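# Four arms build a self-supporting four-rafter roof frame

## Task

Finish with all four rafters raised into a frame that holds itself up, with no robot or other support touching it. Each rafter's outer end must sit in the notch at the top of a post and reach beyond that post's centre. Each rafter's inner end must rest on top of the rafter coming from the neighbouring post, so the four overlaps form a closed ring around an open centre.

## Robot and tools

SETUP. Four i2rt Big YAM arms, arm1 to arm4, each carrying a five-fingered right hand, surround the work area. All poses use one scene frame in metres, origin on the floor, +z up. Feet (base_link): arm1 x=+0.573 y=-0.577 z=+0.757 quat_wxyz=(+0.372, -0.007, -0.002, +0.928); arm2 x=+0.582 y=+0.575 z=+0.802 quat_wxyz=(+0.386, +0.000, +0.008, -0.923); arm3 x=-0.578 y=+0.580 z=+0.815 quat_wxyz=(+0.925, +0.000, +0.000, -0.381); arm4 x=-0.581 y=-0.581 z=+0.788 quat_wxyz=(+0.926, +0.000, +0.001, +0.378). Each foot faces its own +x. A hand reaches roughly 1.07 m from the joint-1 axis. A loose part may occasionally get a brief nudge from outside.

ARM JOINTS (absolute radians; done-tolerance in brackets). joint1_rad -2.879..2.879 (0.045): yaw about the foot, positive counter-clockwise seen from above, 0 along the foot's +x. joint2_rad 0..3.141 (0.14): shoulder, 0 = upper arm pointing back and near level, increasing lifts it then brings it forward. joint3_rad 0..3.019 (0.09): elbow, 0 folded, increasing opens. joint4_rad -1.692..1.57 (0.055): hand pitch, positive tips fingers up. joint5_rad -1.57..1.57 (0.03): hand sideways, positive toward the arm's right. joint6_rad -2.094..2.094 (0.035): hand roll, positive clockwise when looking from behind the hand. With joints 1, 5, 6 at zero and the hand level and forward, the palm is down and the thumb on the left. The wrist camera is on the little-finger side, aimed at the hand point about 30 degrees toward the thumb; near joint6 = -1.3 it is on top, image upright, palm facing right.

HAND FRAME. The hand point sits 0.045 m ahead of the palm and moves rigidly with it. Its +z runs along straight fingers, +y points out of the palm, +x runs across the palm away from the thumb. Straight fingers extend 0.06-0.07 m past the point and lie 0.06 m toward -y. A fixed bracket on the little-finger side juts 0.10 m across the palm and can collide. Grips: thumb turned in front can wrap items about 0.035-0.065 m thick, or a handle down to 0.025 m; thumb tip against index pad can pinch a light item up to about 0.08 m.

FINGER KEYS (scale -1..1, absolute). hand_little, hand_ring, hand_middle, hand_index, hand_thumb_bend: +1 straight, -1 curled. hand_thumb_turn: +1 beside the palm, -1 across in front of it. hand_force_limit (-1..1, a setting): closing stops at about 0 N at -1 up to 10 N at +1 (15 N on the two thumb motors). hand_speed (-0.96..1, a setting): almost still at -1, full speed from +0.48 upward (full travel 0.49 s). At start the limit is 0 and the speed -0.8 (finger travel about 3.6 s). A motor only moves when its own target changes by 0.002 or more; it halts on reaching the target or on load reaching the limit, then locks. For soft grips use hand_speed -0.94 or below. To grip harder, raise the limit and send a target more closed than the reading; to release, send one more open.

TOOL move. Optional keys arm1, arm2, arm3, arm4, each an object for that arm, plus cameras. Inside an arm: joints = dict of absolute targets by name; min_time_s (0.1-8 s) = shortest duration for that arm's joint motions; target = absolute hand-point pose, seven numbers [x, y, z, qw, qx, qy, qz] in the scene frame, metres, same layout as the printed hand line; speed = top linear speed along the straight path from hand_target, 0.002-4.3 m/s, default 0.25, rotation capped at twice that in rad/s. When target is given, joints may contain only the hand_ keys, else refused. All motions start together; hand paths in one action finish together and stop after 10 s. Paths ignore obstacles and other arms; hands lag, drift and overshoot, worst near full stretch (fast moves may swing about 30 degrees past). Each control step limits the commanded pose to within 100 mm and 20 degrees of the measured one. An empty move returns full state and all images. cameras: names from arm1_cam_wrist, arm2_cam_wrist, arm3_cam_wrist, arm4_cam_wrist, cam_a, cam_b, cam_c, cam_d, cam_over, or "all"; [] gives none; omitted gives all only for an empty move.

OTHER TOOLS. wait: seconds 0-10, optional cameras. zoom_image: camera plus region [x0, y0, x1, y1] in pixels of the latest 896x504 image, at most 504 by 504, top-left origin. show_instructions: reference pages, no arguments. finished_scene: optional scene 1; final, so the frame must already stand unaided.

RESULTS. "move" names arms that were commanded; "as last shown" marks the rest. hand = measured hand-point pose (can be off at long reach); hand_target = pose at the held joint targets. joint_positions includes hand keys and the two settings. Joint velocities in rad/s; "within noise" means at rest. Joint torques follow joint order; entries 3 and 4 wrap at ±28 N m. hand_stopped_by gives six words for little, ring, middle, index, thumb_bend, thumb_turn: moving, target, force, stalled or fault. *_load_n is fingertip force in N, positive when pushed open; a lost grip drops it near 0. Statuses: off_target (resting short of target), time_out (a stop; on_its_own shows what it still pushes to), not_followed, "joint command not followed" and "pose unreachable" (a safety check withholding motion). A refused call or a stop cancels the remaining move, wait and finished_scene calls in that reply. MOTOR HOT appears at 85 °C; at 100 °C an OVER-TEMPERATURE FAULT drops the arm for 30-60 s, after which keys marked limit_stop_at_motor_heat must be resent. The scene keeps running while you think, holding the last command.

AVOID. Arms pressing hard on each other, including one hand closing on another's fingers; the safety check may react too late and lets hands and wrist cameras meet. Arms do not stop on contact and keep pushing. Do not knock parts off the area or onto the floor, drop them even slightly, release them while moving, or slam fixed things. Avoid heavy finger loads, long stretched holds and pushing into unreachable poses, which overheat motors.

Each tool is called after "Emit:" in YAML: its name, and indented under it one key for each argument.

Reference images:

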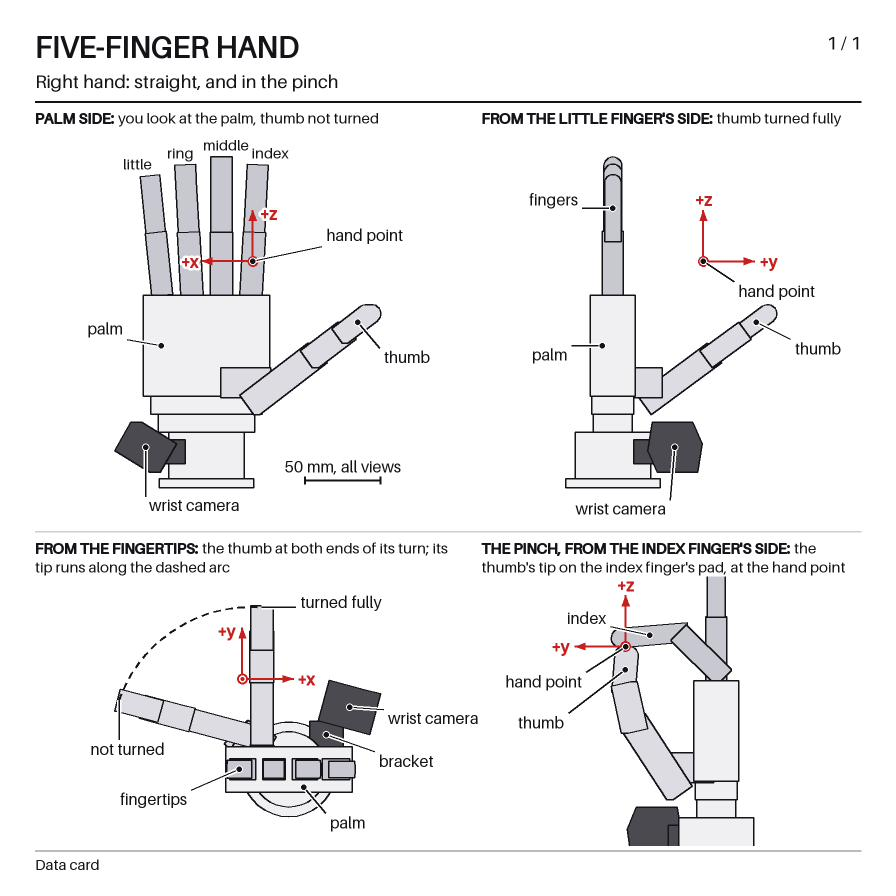

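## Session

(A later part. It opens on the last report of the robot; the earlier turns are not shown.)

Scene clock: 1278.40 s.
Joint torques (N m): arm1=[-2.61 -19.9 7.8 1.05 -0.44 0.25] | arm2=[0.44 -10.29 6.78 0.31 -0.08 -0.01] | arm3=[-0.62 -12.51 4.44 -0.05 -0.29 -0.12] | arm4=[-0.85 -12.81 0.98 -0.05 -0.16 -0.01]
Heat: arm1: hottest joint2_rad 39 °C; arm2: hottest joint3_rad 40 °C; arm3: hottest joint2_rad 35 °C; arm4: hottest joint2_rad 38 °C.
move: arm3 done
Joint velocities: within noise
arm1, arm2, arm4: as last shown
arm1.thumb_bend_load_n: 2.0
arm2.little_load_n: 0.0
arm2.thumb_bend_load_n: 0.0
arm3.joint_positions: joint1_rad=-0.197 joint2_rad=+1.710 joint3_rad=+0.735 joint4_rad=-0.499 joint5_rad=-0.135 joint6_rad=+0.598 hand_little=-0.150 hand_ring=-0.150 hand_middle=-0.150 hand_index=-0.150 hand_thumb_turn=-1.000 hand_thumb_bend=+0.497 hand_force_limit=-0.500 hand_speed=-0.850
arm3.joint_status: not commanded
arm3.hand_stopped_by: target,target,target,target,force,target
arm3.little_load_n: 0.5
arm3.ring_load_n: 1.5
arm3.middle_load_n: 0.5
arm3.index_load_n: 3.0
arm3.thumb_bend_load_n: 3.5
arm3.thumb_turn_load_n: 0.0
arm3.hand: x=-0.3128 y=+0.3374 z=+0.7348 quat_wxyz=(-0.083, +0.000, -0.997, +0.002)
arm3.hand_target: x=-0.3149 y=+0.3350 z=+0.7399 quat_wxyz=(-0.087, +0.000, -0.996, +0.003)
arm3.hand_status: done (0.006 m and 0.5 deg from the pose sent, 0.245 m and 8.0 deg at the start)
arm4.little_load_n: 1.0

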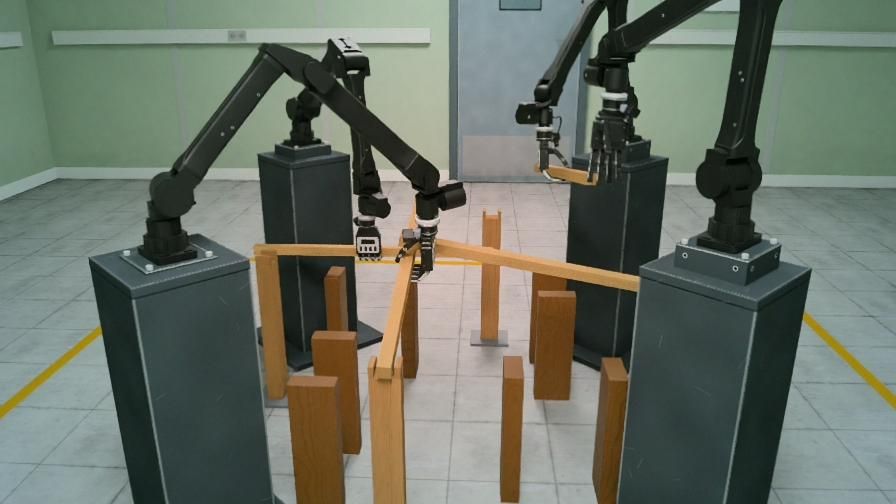

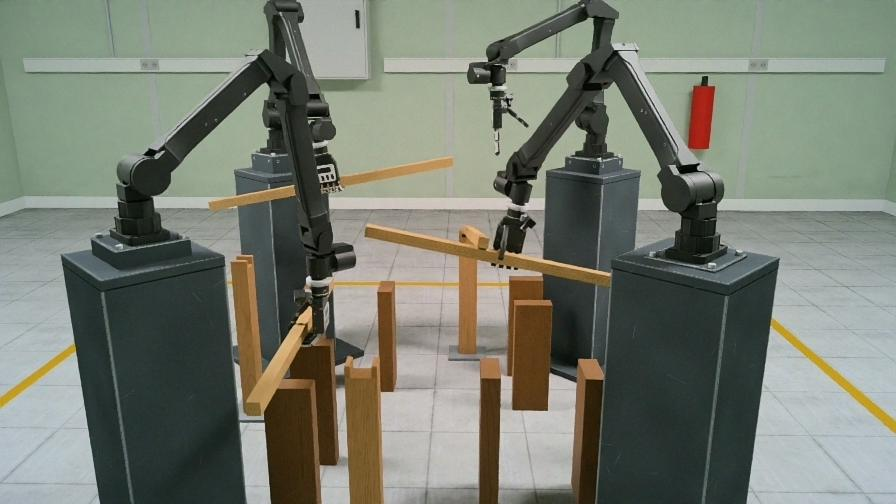

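Emit:
move:
  arm3: {"target": [-0.205, 0.130, 0.745, 0.087, 0.0, 0.9962, -0.003], "speed": 0.15}
  cameras: ["cam_a", "cam_b", "cam_c", "cam_d", "cam_over"]

Emit:
zoom_image:
  camera: "cam_c"
  region: [320, 270, 460, 390]

Emit:
zoom_image:
  camera: "cam_d"
  region: [200, 120, 560, 300]

Scene clock: 1293.10 s.
Joint torques (N m): arm1=[-2.14 -19.6 7.73 1.17 -0.45 0.28] | arm2=[0.5 -10.34 6.76 0.31 -0.07 -0.01] | arm3=[-0.79 -18.84 9.03 -0.39 -0.3 -0.14] | arm4=[-0.91 -12.45 0.92 -0.08 -0.16 -0.01]
Heat: arm1: hottest joint2_rad 39 °C; arm2: hottest joint3_rad 40 °C; arm3: hottest joint2_rad 35 °C; arm4: hottest joint2_rad 38 °C.
move: arm3 off_target
Joint velocities: within noise
arm1, arm2, arm4: as last shown
arm3.joint_positions: joint1_rad=-0.233 joint2_rad=+2.129 joint3_rad=+1.444 joint4_rad=-0.829 joint5_rad=-0.138 joint6_rad=+0.564 hand_little=-0.150 hand_ring=-0.150 hand_middle=-0.150 hand_index=-0.150 hand_thumb_turn=-1.000 hand_thumb_bend=+0.497 hand_force_limit=-0.500 hand_speed=-0.850
arm3.joint_status: not commanded
arm3.hand_stopped_by: target,target,target,target,force,target
arm3.little_load_n: 0.5
arm3.ring_load_n: 1.5
arm3.middle_load_n: 0.5
arm3.index_load_n: 3.0
arm3.thumb_bend_load_n: 3.5
arm3.thumb_turn_load_n: 0.0
arm3.hand: x=-0.2127 y=+0.1517 z=+0.7295 quat_wxyz=(-0.073, -0.002, -0.997, -0.013)
arm3.hand_target: x=-0.2056 y=+0.1305 z=+0.7455 quat_wxyz=(-0.087, +0.000, -0.996, +0.004)
arm3.hand_status: off_target (0.028 m and 2.4 deg from the pose sent, 0.234 m and 0.5 deg at the start)

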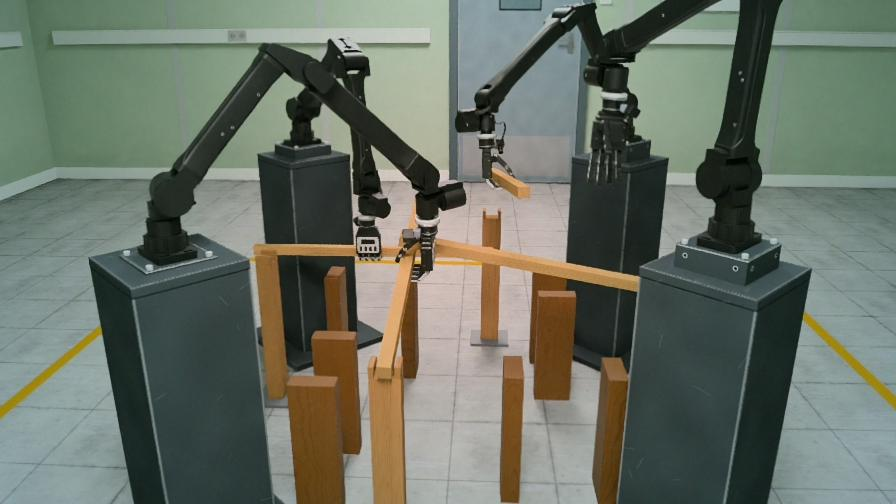

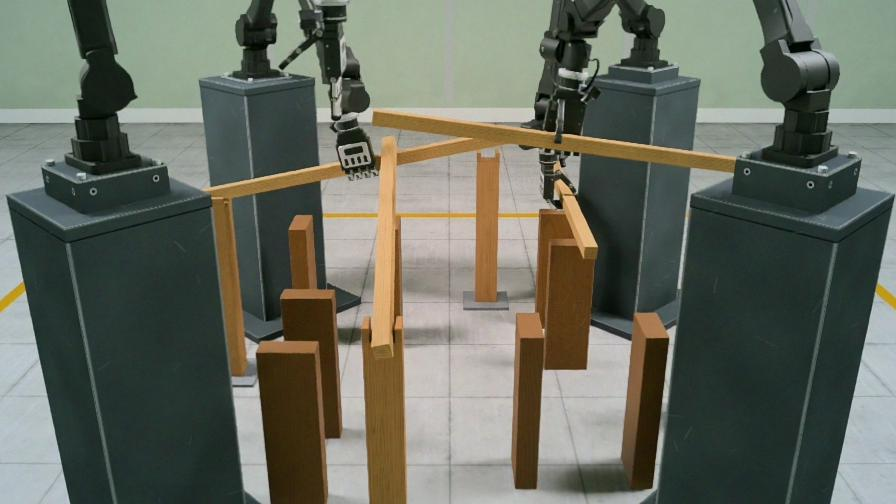

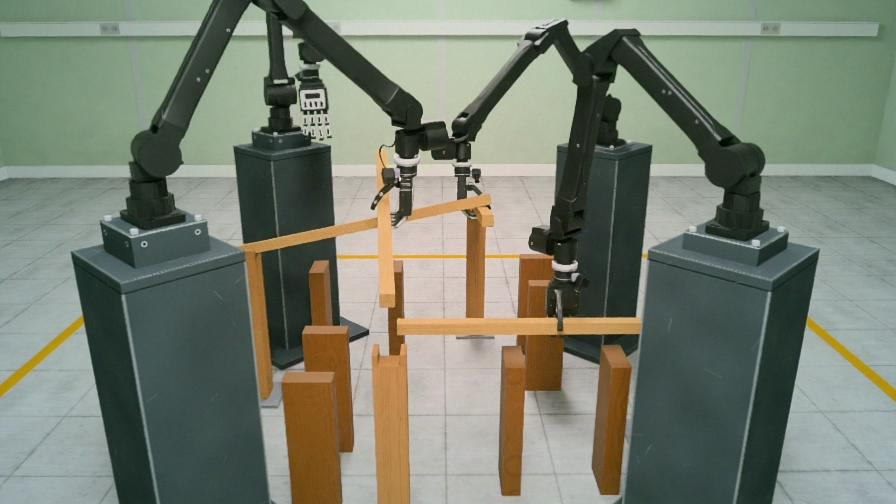

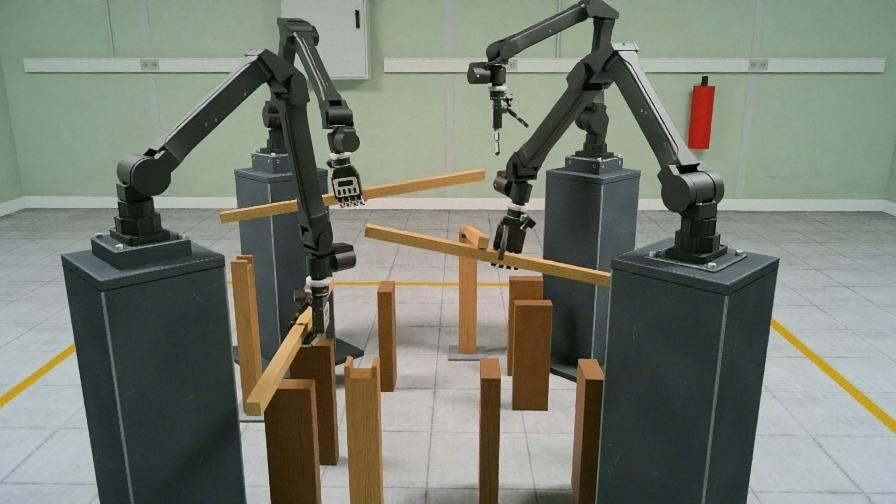

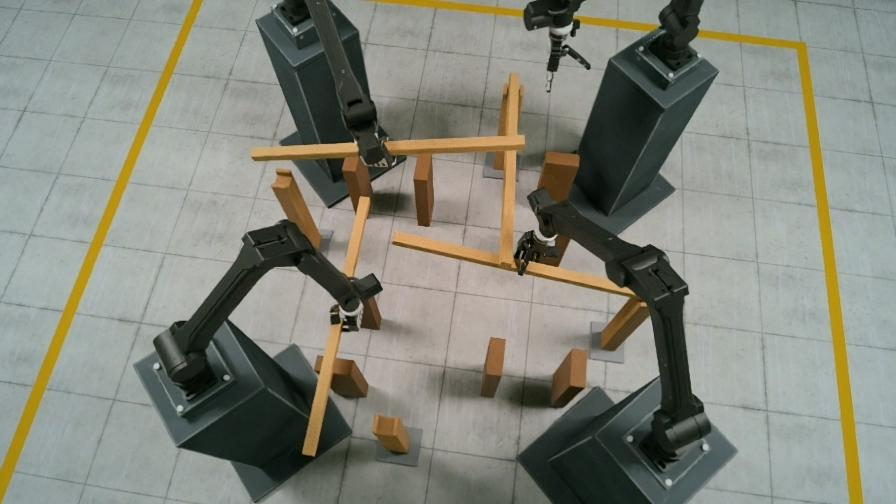

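Scaled by 3.600 from the camera's image (finer frame: 1280x720).

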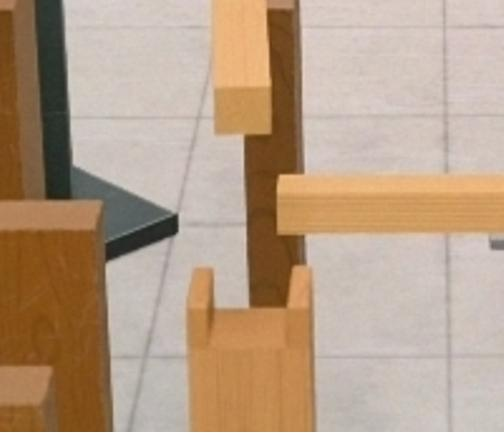

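Scaled by 1.400 from the camera's image (finer frame: 1280x720).

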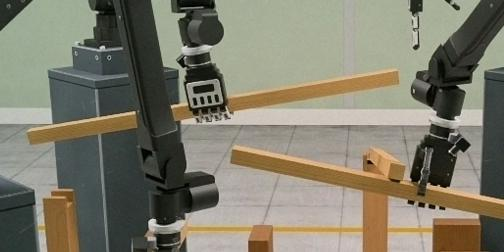

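Emit:
move:
  arm3: {"target": [-0.205, 0.088, 0.715, 0.080, 0.0487, 0.9956, -0.012], "speed": 0.12}
  cameras: ["cam_b", "cam_c", "cam_d", "cam_over"]

Emit:
zoom_image:
  camera: "cam_c"
  region: [320, 270, 460, 390]

Emit:
zoom_image:
  camera: "cam_d"
  region: [200, 180, 320, 280]

Emit:
zoom_image:
  camera: "cam_d"
  region: [400, 150, 520, 270]

Scene clock: 1323.73 s.
Joint torques (N m): arm1=[-2.37 -19.96 7.8 1.03 -0.45 0.29] | arm2=[0.5 -10.34 6.78 0.31 -0.07 -0.01] | arm3=[-0.38 -21.42 8.98 0.32 -0.14 0.14] | arm4=[-1.14 -12.57 0.91 -0.01 -0.16 -0.02]
Heat: arm1: hottest joint2_rad 39 °C; arm2: hottest joint3_rad 40 °C; arm3: hottest joint2_rad 37 °C; arm4: hottest joint2_rad 38 °C.
move: arm3 off_target
Joint velocities: within noise
arm1, arm2, arm4: as last shown
arm3.joint_positions: joint1_rad=-0.272 joint2_rad=+2.237 joint3_rad=+1.538 joint4_rad=-0.829 joint5_rad=-0.121 joint6_rad=+0.602 hand_little=-0.150 hand_ring=-0.150 hand_middle=-0.150 hand_index=-0.150 hand_thumb_turn=-1.000 hand_thumb_bend=+0.497 hand_force_limit=-0.500 hand_speed=-0.850
arm3.joint_status: not commanded
arm3.hand_stopped_by: target,target,target,target,force,target
arm3.little_load_n: 0.5
arm3.ring_load_n: 1.5
arm3.middle_load_n: 0.5
arm3.index_load_n: 3.0
arm3.thumb_bend_load_n: 3.5
arm3.thumb_turn_load_n: 0.0
arm3.hand: x=-0.2191 y=+0.1155 z=+0.6951 quat_wxyz=(-0.063, -0.041, -0.997, -0.014)
arm3.hand_target: x=-0.2057 y=+0.0891 z=+0.7162 quat_wxyz=(-0.080, -0.048, -0.996, +0.012)
arm3.hand_status: off_target (0.037 m and 3.7 deg from the pose sent, 0.066 m and 6.1 deg at the start)
arm4.thumb_bend_load_n: 4.0

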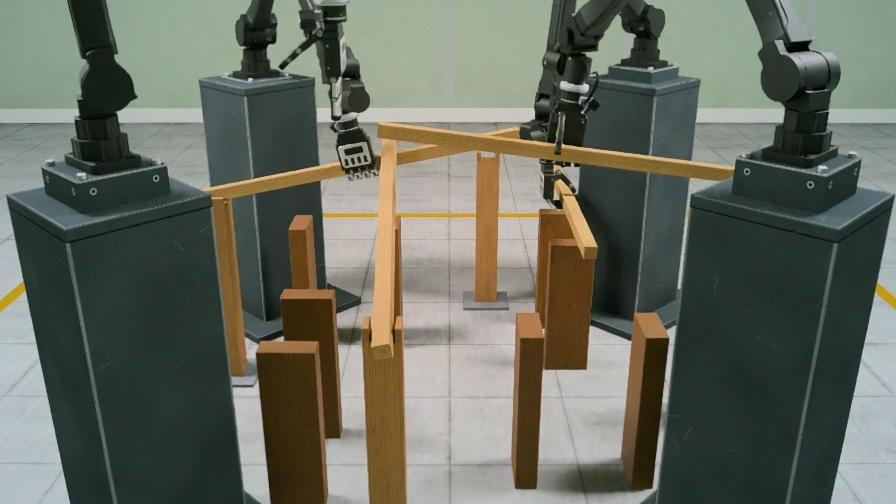

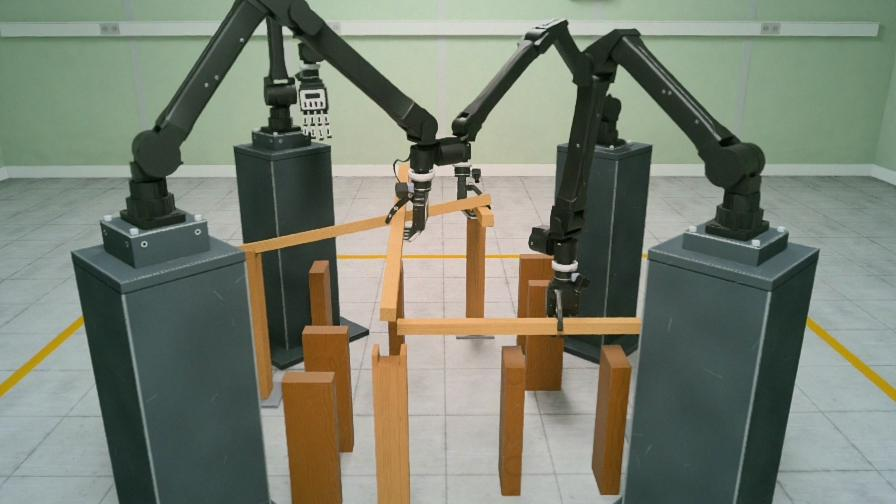

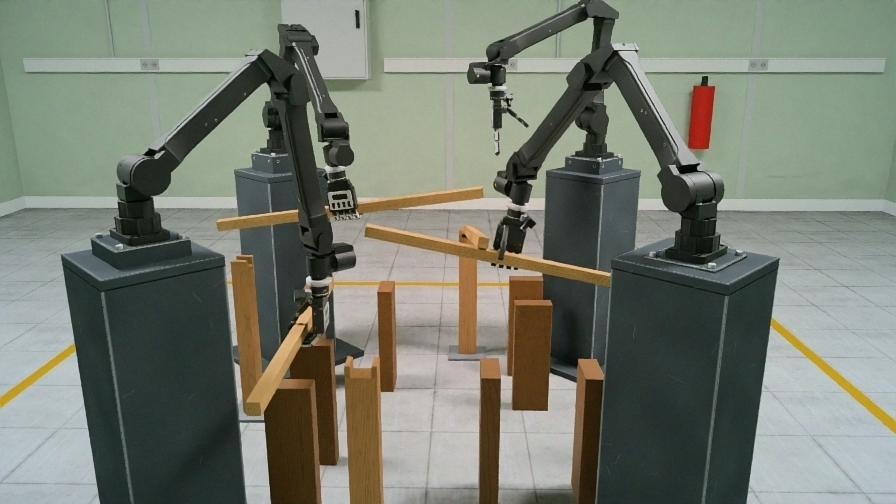

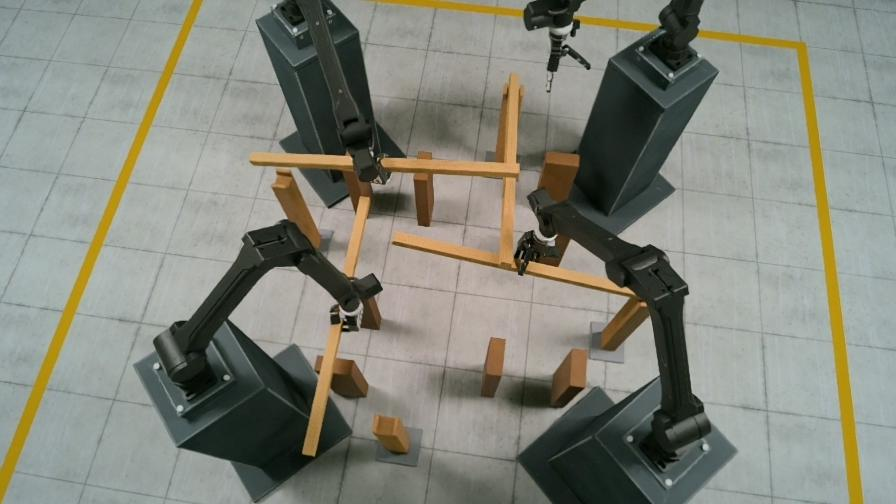

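Scaled by 3.600 from the camera's image (finer frame: 1280x720).

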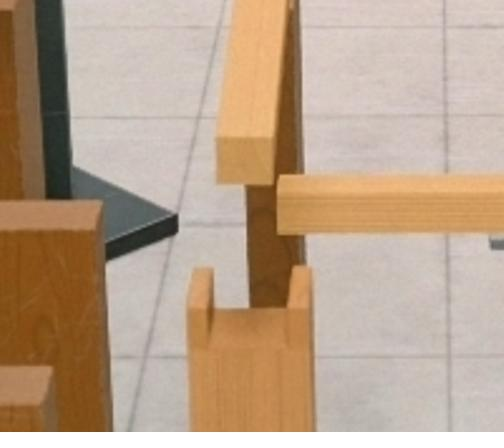

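Scaled by 4.200 from the camera's image (finer frame: 1280x720).

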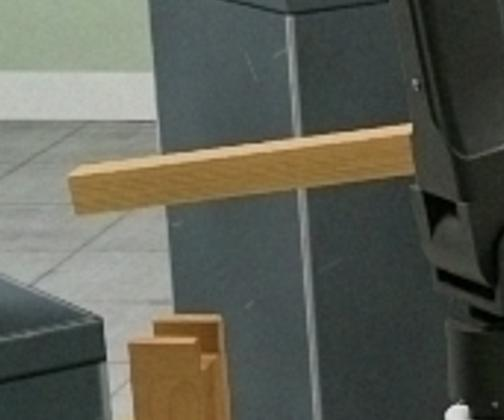

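Scaled by 4.200 from the camera's image (finer frame: 1280x720).

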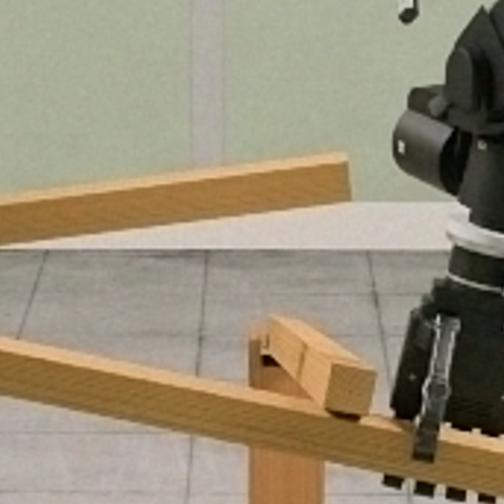

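Emit:
move:
  cameras: ["cam_c","cam_d"]

Emit:
zoom_image:
  camera: "cam_c"
  region: [320, 130, 480, 390]

Emit:
zoom_image:
  camera: "cam_d"
  region: [200, 140, 520, 320]

Scene clock: 1356.33 s.
Joint torques (N m): arm1=[-2.84 -20.01 7.9 0.99 -0.45 0.26] | arm2=[0.5 -10.34 6.78 0.31 -0.07 -0.01] | arm3=[-0.62 -20.6 8.91 0.16 -0.08 0.16] | arm4=[-0.85 -12.75 0.96 -0.03 -0.16 -0.02]
Heat: arm1: hottest joint2_rad 39 °C; arm2: hottest joint3_rad 40 °C; arm3: hottest joint2_rad 39 °C; arm4: hottest joint2_rad 38 °C.
Joint velocities: within noise
arm1.joint_positions: joint1_rad=-0.276 joint2_rad=+2.297 joint3_rad=+1.554 joint4_rad=-0.722 joint5_rad=-0.186 joint6_rad=+0.595 hand_little=-0.150 hand_ring=-0.150 hand_middle=-0.150 hand_index=-0.149 hand_thumb_turn=-1.000 hand_thumb_bend=+0.538 hand_force_limit=-0.500 hand_speed=-0.850
arm1.joint_status: not commanded
arm1.hand_stopped_by: target,target,target,target,force,target
arm1.little_load_n: 0.5
arm1.ring_load_n: 2.0
arm1.middle_load_n: 1.0
arm1.index_load_n: 3.5
arm1.thumb_bend_load_n: 2.0
arm1.thumb_turn_load_n: 0.0
arm1.hand: x=+0.1895 y=-0.1087 z=+0.6043 quat_wxyz=(+0.006, +0.995, -0.025, -0.099) (m; scene frame)
arm1.hand_target: x=+0.1775 y=-0.0875 z=+0.6266 quat_wxyz=(-0.018, +0.992, -0.030, -0.119) (m; scene frame)
arm1.hand_status: not commanded
arm2.joint_positions: joint1_rad=-0.337 joint2_rad=+1.492 joint3_rad=+1.116 joint4_rad=-1.168 joint5_rad=-0.017 joint6_rad=+0.464 hand_little=+1.000 hand_ring=+1.000 hand_middle=+1.000 hand_index=+1.000 hand_thumb_turn=-1.000 hand_thumb_bend=+1.000 hand_force_limit=-0.500 hand_speed=-0.850
arm2.joint_status: not commanded
arm2.hand_stopped_by: target,target,target,target,target,target
arm2.little_load_n: 0.0
arm2.ring_load_n: 0.0
arm2.middle_load_n: 0.0
arm2.index_load_n: 0.0
arm2.thumb_bend_load_n: 0.0
arm2.thumb_turn_load_n: 0.0
arm2.hand: x=+0.2648 y=+0.3543 z=+0.9061 quat_wxyz=(+0.004, -0.710, -0.704, +0.012) (m; scene frame)
arm2.hand_target: x=+0.2700 y=+0.3599 z=+0.9002 quat_wxyz=(+0.000, -0.707, -0.707, +0.000) (m; scene frame)
arm2.hand_status: not commanded
arm3.joint_positions: joint1_rad=-0.272 joint2_rad=+2.237 joint3_rad=+1.538 joint4_rad=-0.829 joint5_rad=-0.121 joint6_rad=+0.602 hand_little=-0.150 hand_ring=-0.150 hand_middle=-0.150 hand_index=-0.150 hand_thumb_turn=-1.000 hand_thumb_bend=+0.497 hand_force_limit=-0.500 hand_speed=-0.850
arm3.joint_status: not commanded
arm3.hand_stopped_by: target,target,target,target,force,target
arm3.little_load_n: 0.5
arm3.ring_load_n: 2.0
arm3.middle_load_n: 0.5
arm3.index_load_n: 3.0
arm3.thumb_bend_load_n: 3.5
arm3.thumb_turn_load_n: 0.0
arm3.hand: x=-0.2191 y=+0.1155 z=+0.6951 quat_wxyz=(-0.063, -0.041, -0.997, -0.014) (m; scene frame)
arm3.hand_target: x=-0.2057 y=+0.0890 z=+0.7162 quat_wxyz=(-0.080, -0.049, -0.996, +0.012) (m; scene frame)
arm3.hand_status: off_target (0.037 m and 3.7 deg from the pose sent, 0.066 m and 6.1 deg at the start)
arm4.joint_positions: joint1_rad=-0.045 joint2_rad=+2.475 joint3_rad=+1.054 joint4_rad=-0.129 joint5_rad=+0.002 joint6_rad=+0.736 hand_little=-0.150 hand_ring=-0.150 hand_middle=-0.150 hand_index=-0.150 hand_thumb_turn=-1.000 hand_thumb_bend=+0.466 hand_force_limit=-0.500 hand_speed=-0.850
arm4.joint_status: not commanded
arm4.hand_stopped_by: target,target,target,target,force,target
arm4.little_load_n: 0.5
arm4.ring_load_n: 1.5
arm4.middle_load_n: 1.0
arm4.index_load_n: 2.0
arm4.thumb_bend_load_n: 3.5
arm4.thumb_turn_load_n: 0.5
arm4.hand: x=-0.3258 y=-0.2680 z=+0.4526 quat_wxyz=(-0.009, +0.706, -0.709, +0.001) (m; scene frame)
arm4.hand_target: x=-0.3280 y=-0.2635 z=+0.4598 quat_wxyz=(-0.010, +0.707, -0.707, +0.000) (m; scene frame)
arm4.hand_status: not commanded
pictures: cam_c, cam_d

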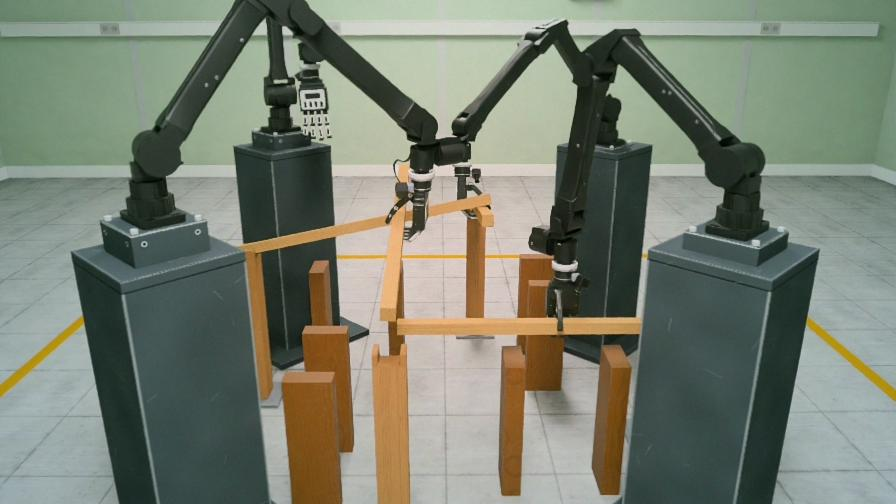

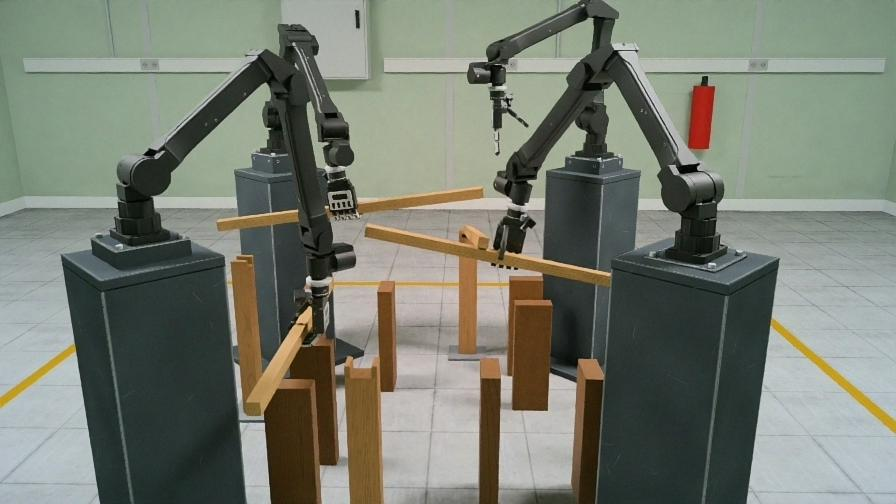

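Scaled by 1.938 from the camera's image (finer frame: 1280x720).

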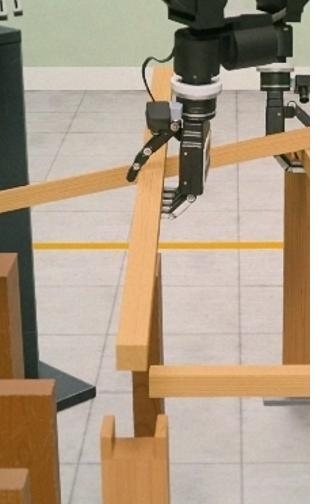

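Scaled by 1.575 from the camera's image (finer frame: 1280x720).

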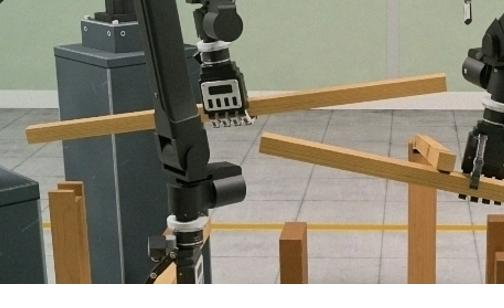

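Emit:
move:
  arm3: {"target":[-0.194,0.091,0.646,0.0913,0.0487,0.9946,-0.012],"speed":0.07}
  cameras: ["cam_c","cam_d"]

Emit:
zoom_image:
  camera: "cam_c"
  region: [320, 150, 480, 390]

Emit:
zoom_image:
  camera: "cam_d"
  region: [200, 140, 520, 320]

Scene clock: 1391.83 s.
Joint torques (N m): arm1=[-2.43 -19.72 7.73 0.98 -0.43 0.3] | arm2=[0.5 -10.29 6.78 0.29 -0.07 -0.01] | arm3=[0.73 -20.42 8.35 0.54 -0.33 0.12] | arm4=[-0.97 -12.69 0.99 -0.05 -0.16 -0.03]
Heat: arm1: hottest joint2_rad 39 °C; arm2: hottest joint3_rad 40 °C; arm3: hottest joint2_rad 40 °C; arm4: hottest joint2_rad 38 °C.
move: arm3 off_target
Joint velocities: within noise
arm1, arm2, arm4: as last shown
arm3.joint_positions: joint1_rad=-0.272 joint2_rad=+2.353 joint3_rad=+1.542 joint4_rad=-0.702 joint5_rad=-0.133 joint6_rad=+0.616 hand_little=-0.150 hand_ring=-0.150 hand_middle=-0.150 hand_index=-0.150 hand_thumb_turn=-1.000 hand_thumb_bend=+0.497 hand_force_limit=-0.500 hand_speed=-0.850
arm3.joint_status: not commanded
arm3.hand_stopped_by: target,target,target,target,force,target
arm3.little_load_n: 0.5
arm3.ring_load_n: 1.5
arm3.middle_load_n: 0.5
arm3.index_load_n: 3.0
arm3.thumb_bend_load_n: 3.5
arm3.thumb_turn_load_n: 0.0
arm3.hand: x=-0.2150 y=+0.1140 z=+0.6297 quat_wxyz=(-0.072, -0.047, -0.996, -0.011)
arm3.hand_target: x=-0.1946 y=+0.0920 z=+0.6473 quat_wxyz=(-0.092, -0.049, -0.995, +0.012)
arm3.hand_status: off_target (0.035 m and 3.5 deg from the pose sent, 0.060 m and 4.5 deg at the start)
arm4.thumb_bend_load_n: 4.0

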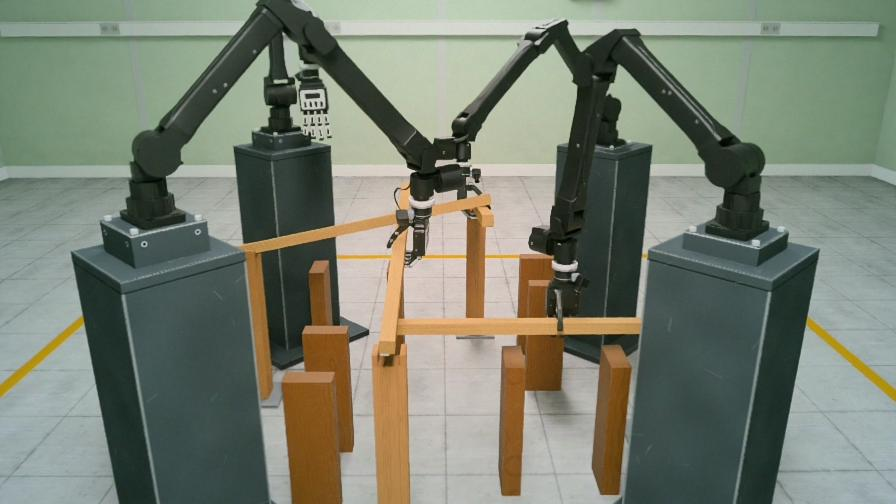

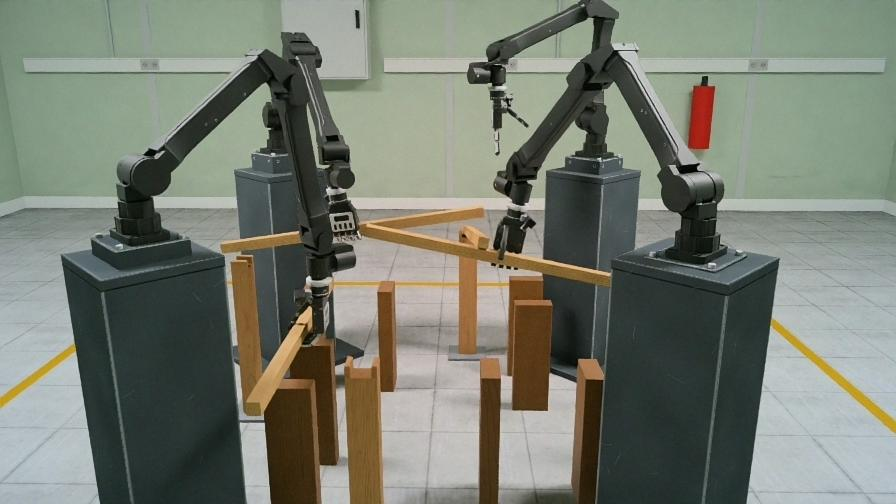

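Scaled by 2.100 from the camera's image (finer frame: 1280x720).

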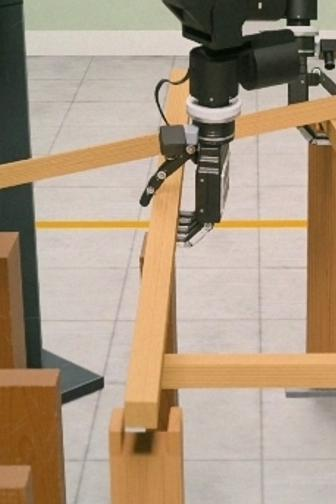

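Scaled by 1.575 from the camera's image (finer frame: 1280x720).

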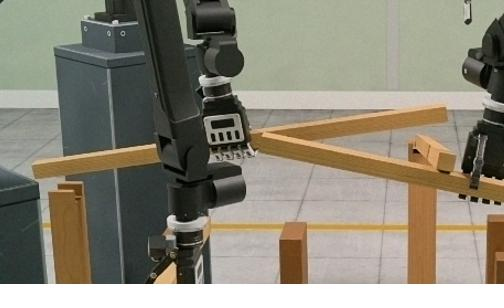

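Emit:
zoom_image:
  camera: "cam_c"
  region: [350, 310, 430, 390]

Emit:
zoom_image:
  camera: "cam_d"
  region: [205, 210, 305, 290]

Emit:
zoom_image:
  camera: "cam_d"
  region: [410, 170, 520, 260]

Scaled by 6.300 from the camera's image (finer frame: 1280x720).

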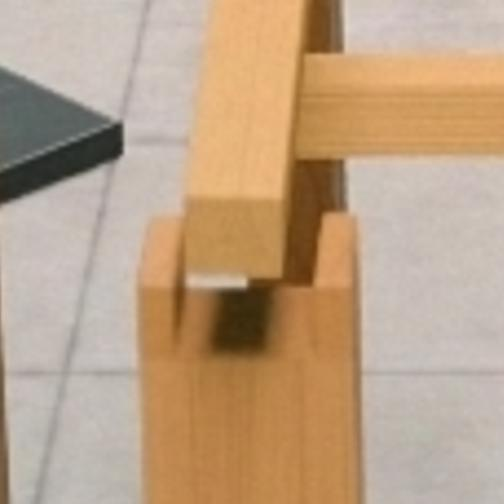

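Scaled by 5.040 from the camera's image (finer frame: 1280x720).

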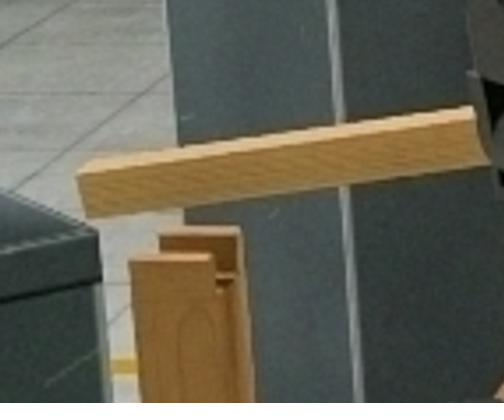

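Scaled by 4.582 from the camera's image (finer frame: 1280x720).

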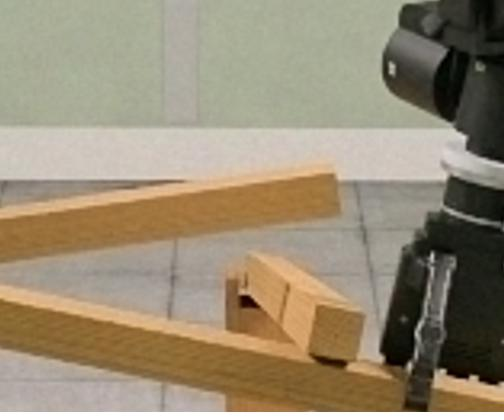

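Emit:
move:
  arm3: {"target":[-0.190,0.092,0.605,0.0955,0.0487,0.9942,-0.012],"speed":0.06}
  cameras: ["cam_c","cam_d"]

Emit:
zoom_image:
  camera: "cam_c"
  region: [350, 310, 430, 390]

Emit:
zoom_image:
  camera: "cam_d"
  region: [205, 210, 305, 290]

Emit:
zoom_image:
  camera: "cam_d"
  region: [410, 170, 520, 260]

Scene clock: 1420.90 s.
Joint torques (N m): arm1=[-2.78 -19.96 7.86 0.91 -0.41 0.28] | arm2=[0.44 -10.34 6.76 0.31 -0.08 -0.01] | arm3=[1.32 -21.07 7.8 0.57 -0.35 0.1] | arm4=[-0.91 -12.75 0.95 -0.03 -0.15 -0.01]
Heat: arm1: hottest joint2_rad 39 °C; arm2: hottest joint3_rad 40 °C; arm3: hottest joint2_rad 40 °C; arm4: hottest joint2_rad 38 °C.
move: arm3 off_target
Joint velocities: within noise
arm1, arm2, arm4: as last shown
arm1.little_load_n: 0.0
arm1.ring_load_n: 1.5
arm1.middle_load_n: 0.5
arm3.joint_positions: joint1_rad=-0.271 joint2_rad=+2.432 joint3_rad=+1.563 joint4_rad=-0.634 joint5_rad=-0.140 joint6_rad=+0.621 hand_little=-0.150 hand_ring=-0.150 hand_middle=-0.150 hand_index=-0.150 hand_thumb_turn=-1.000 hand_thumb_bend=+0.497 hand_force_limit=-0.500 hand_speed=-0.850
arm3.joint_status: not commanded
arm3.hand_stopped_by: target,target,target,target,force,target
arm3.little_load_n: 0.5
arm3.ring_load_n: 1.5
arm3.middle_load_n: 0.5
arm3.index_load_n: 3.0
arm3.thumb_bend_load_n: 3.5
arm3.thumb_turn_load_n: 0.0
arm3.hand: x=-0.2127 y=+0.1131 z=+0.5894 quat_wxyz=(-0.077, -0.049, -0.996, -0.010)
arm3.hand_target: x=-0.1906 y=+0.0928 z=+0.6063 quat_wxyz=(-0.096, -0.049, -0.994, +0.012)
arm3.hand_status: off_target (0.035 m and 3.3 deg from the pose sent, 0.042 m and 3.8 deg at the start)

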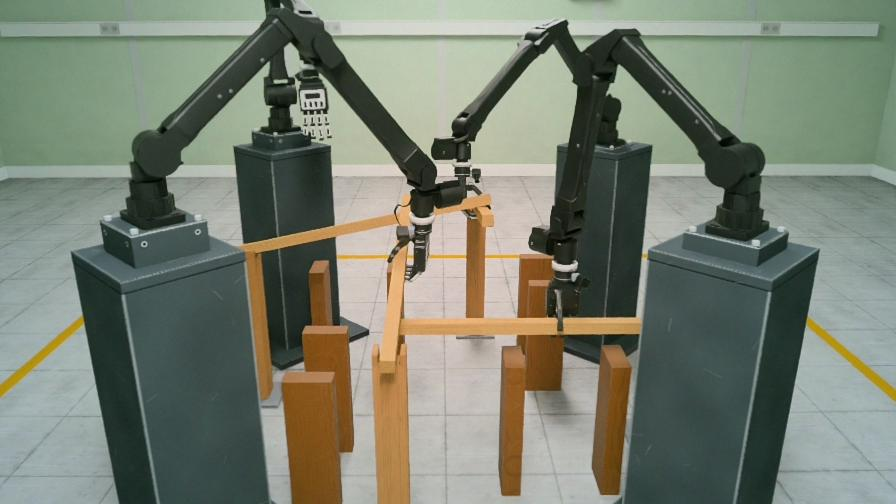

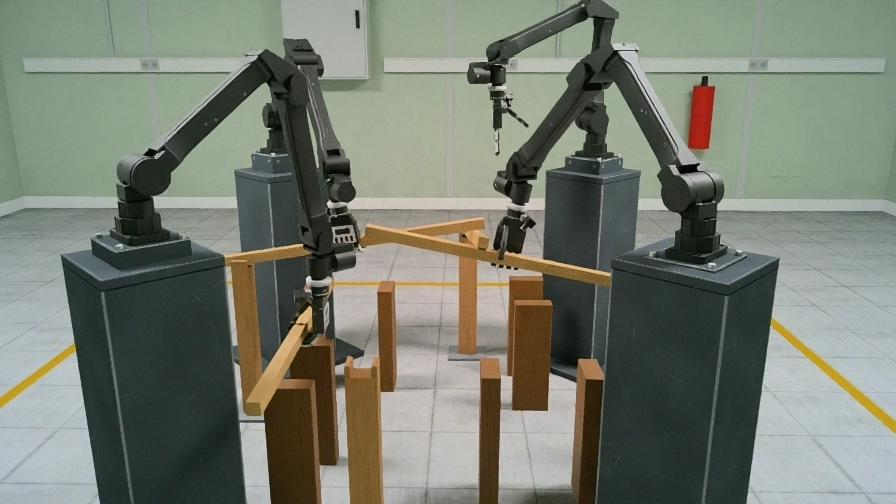

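Scaled by 6.300 from the camera's image (finer frame: 1280x720).

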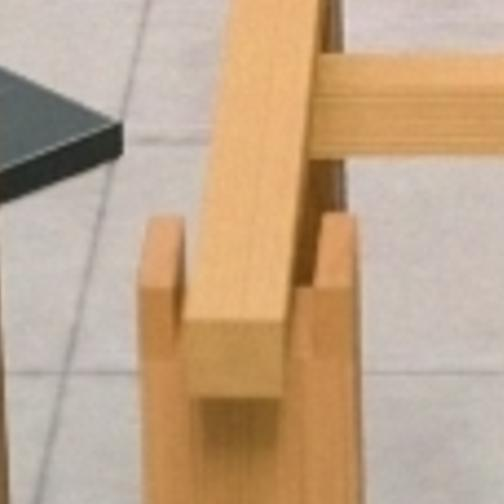

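Scaled by 5.040 from the camera's image (finer frame: 1280x720).

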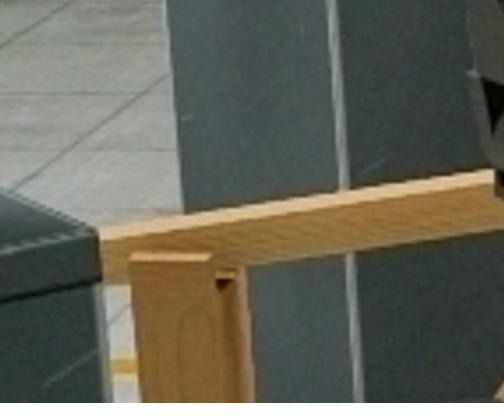

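Scaled by 4.582 from the camera's image (finer frame: 1280x720).

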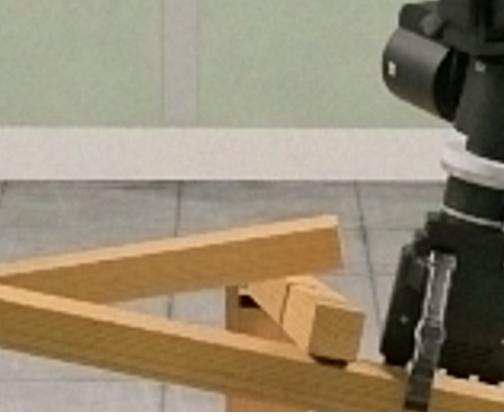

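Emit:
move:
  arm3: {"target":[-0.189,0.092,0.596,0.0955,0.0487,0.9942,-0.012],"speed":0.05}
  cameras: ["cam_c","cam_d"]

Emit:
zoom_image:
  camera: "cam_c"
  region: [350, 310, 430, 390]

Emit:
zoom_image:
  camera: "cam_d"
  region: [205, 210, 305, 290]

Emit:
zoom_image:
  camera: "cam_d"
  region: [410, 170, 520, 260]

Scene clock: 1428.60 s.
Joint torques (N m): arm1=[-2.37 -19.84 7.82 0.98 -0.41 0.29] | arm2=[0.5 -10.34 6.78 0.31 -0.07 -0.01] | arm3=[1.73 -21.19 7.86 0.7 -0.28 0.17] | arm4=[-0.91 -12.81 0.9 -0.02 -0.16 -0.01]
Heat: arm1: hottest joint2_rad 39 °C; arm2: hottest joint3_rad 40 °C; arm3: hottest joint2_rad 39 °C; arm4: hottest joint2_rad 38 °C.
move: arm3 off_target
Joint velocities: within noise
arm1, arm2, arm4: as last shown
arm1.little_load_n: 0.5
arm1.ring_load_n: 2.0
arm1.middle_load_n: 1.0
arm3.joint_positions: joint1_rad=-0.269 joint2_rad=+2.445 joint3_rad=+1.571 joint4_rad=-0.623 joint5_rad=-0.140 joint6_rad=+0.622 hand_little=-0.150 hand_ring=-0.150 hand_middle=-0.150 hand_index=-0.150 hand_thumb_turn=-1.000 hand_thumb_bend=+0.497 hand_force_limit=-0.500 hand_speed=-0.850
arm3.joint_status: not commanded
arm3.hand_stopped_by: target,target,target,target,force,target
arm3.little_load_n: 0.0
arm3.ring_load_n: 1.5
arm3.middle_load_n: 0.5
arm3.index_load_n: 3.5
arm3.thumb_bend_load_n: 3.0
arm3.thumb_turn_load_n: 0.0
arm3.hand: x=-0.2104 y=+0.1115 z=+0.5838 quat_wxyz=(-0.079, -0.048, -0.996, -0.007)
arm3.hand_target: x=-0.1895 y=+0.0929 z=+0.5971 quat_wxyz=(-0.096, -0.048, -0.994, +0.012)
arm3.hand_status: off_target (0.031 m and 2.9 deg from the pose sent, 0.033 m and 3.3 deg at the start)
arm4.thumb_bend_load_n: 3.5

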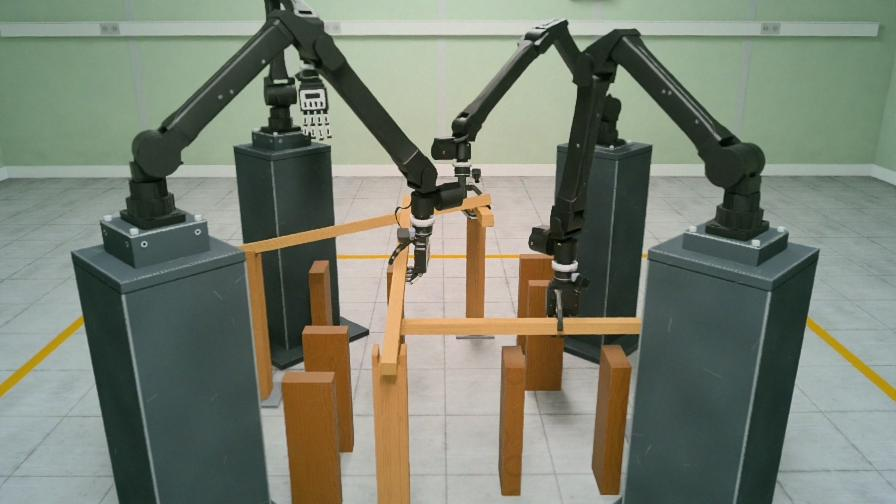

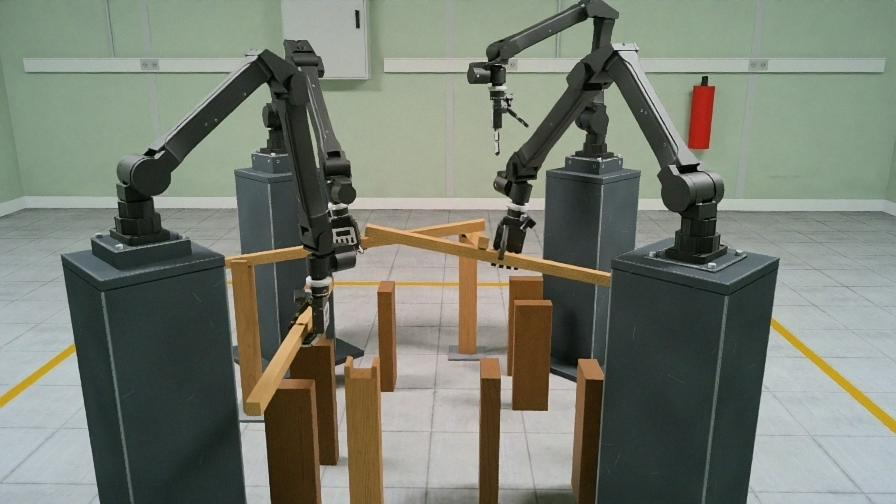

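Scaled by 6.300 from the camera's image (finer frame: 1280x720).

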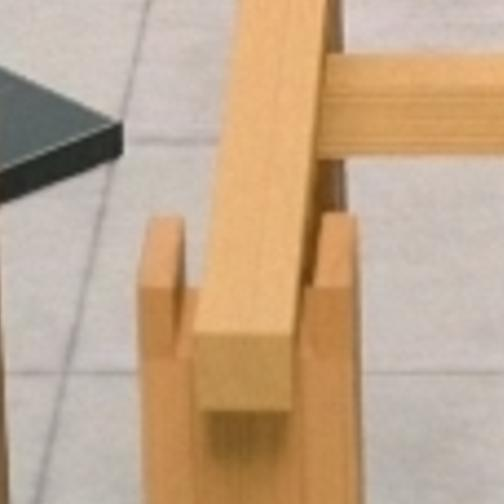

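Scaled by 5.040 from the camera's image (finer frame: 1280x720).

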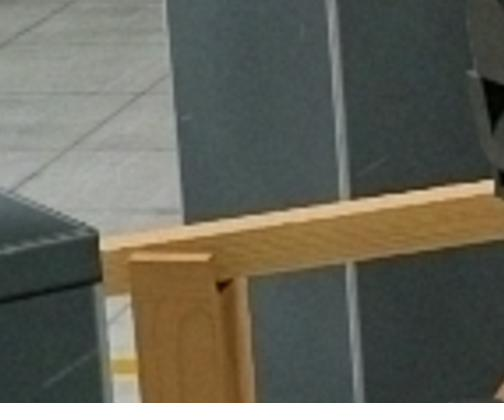

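Scaled by 4.582 from the camera's image (finer frame: 1280x720).

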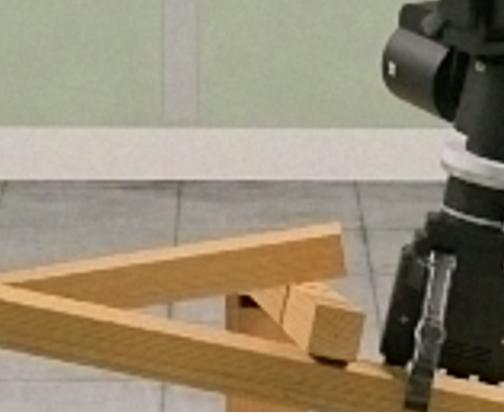

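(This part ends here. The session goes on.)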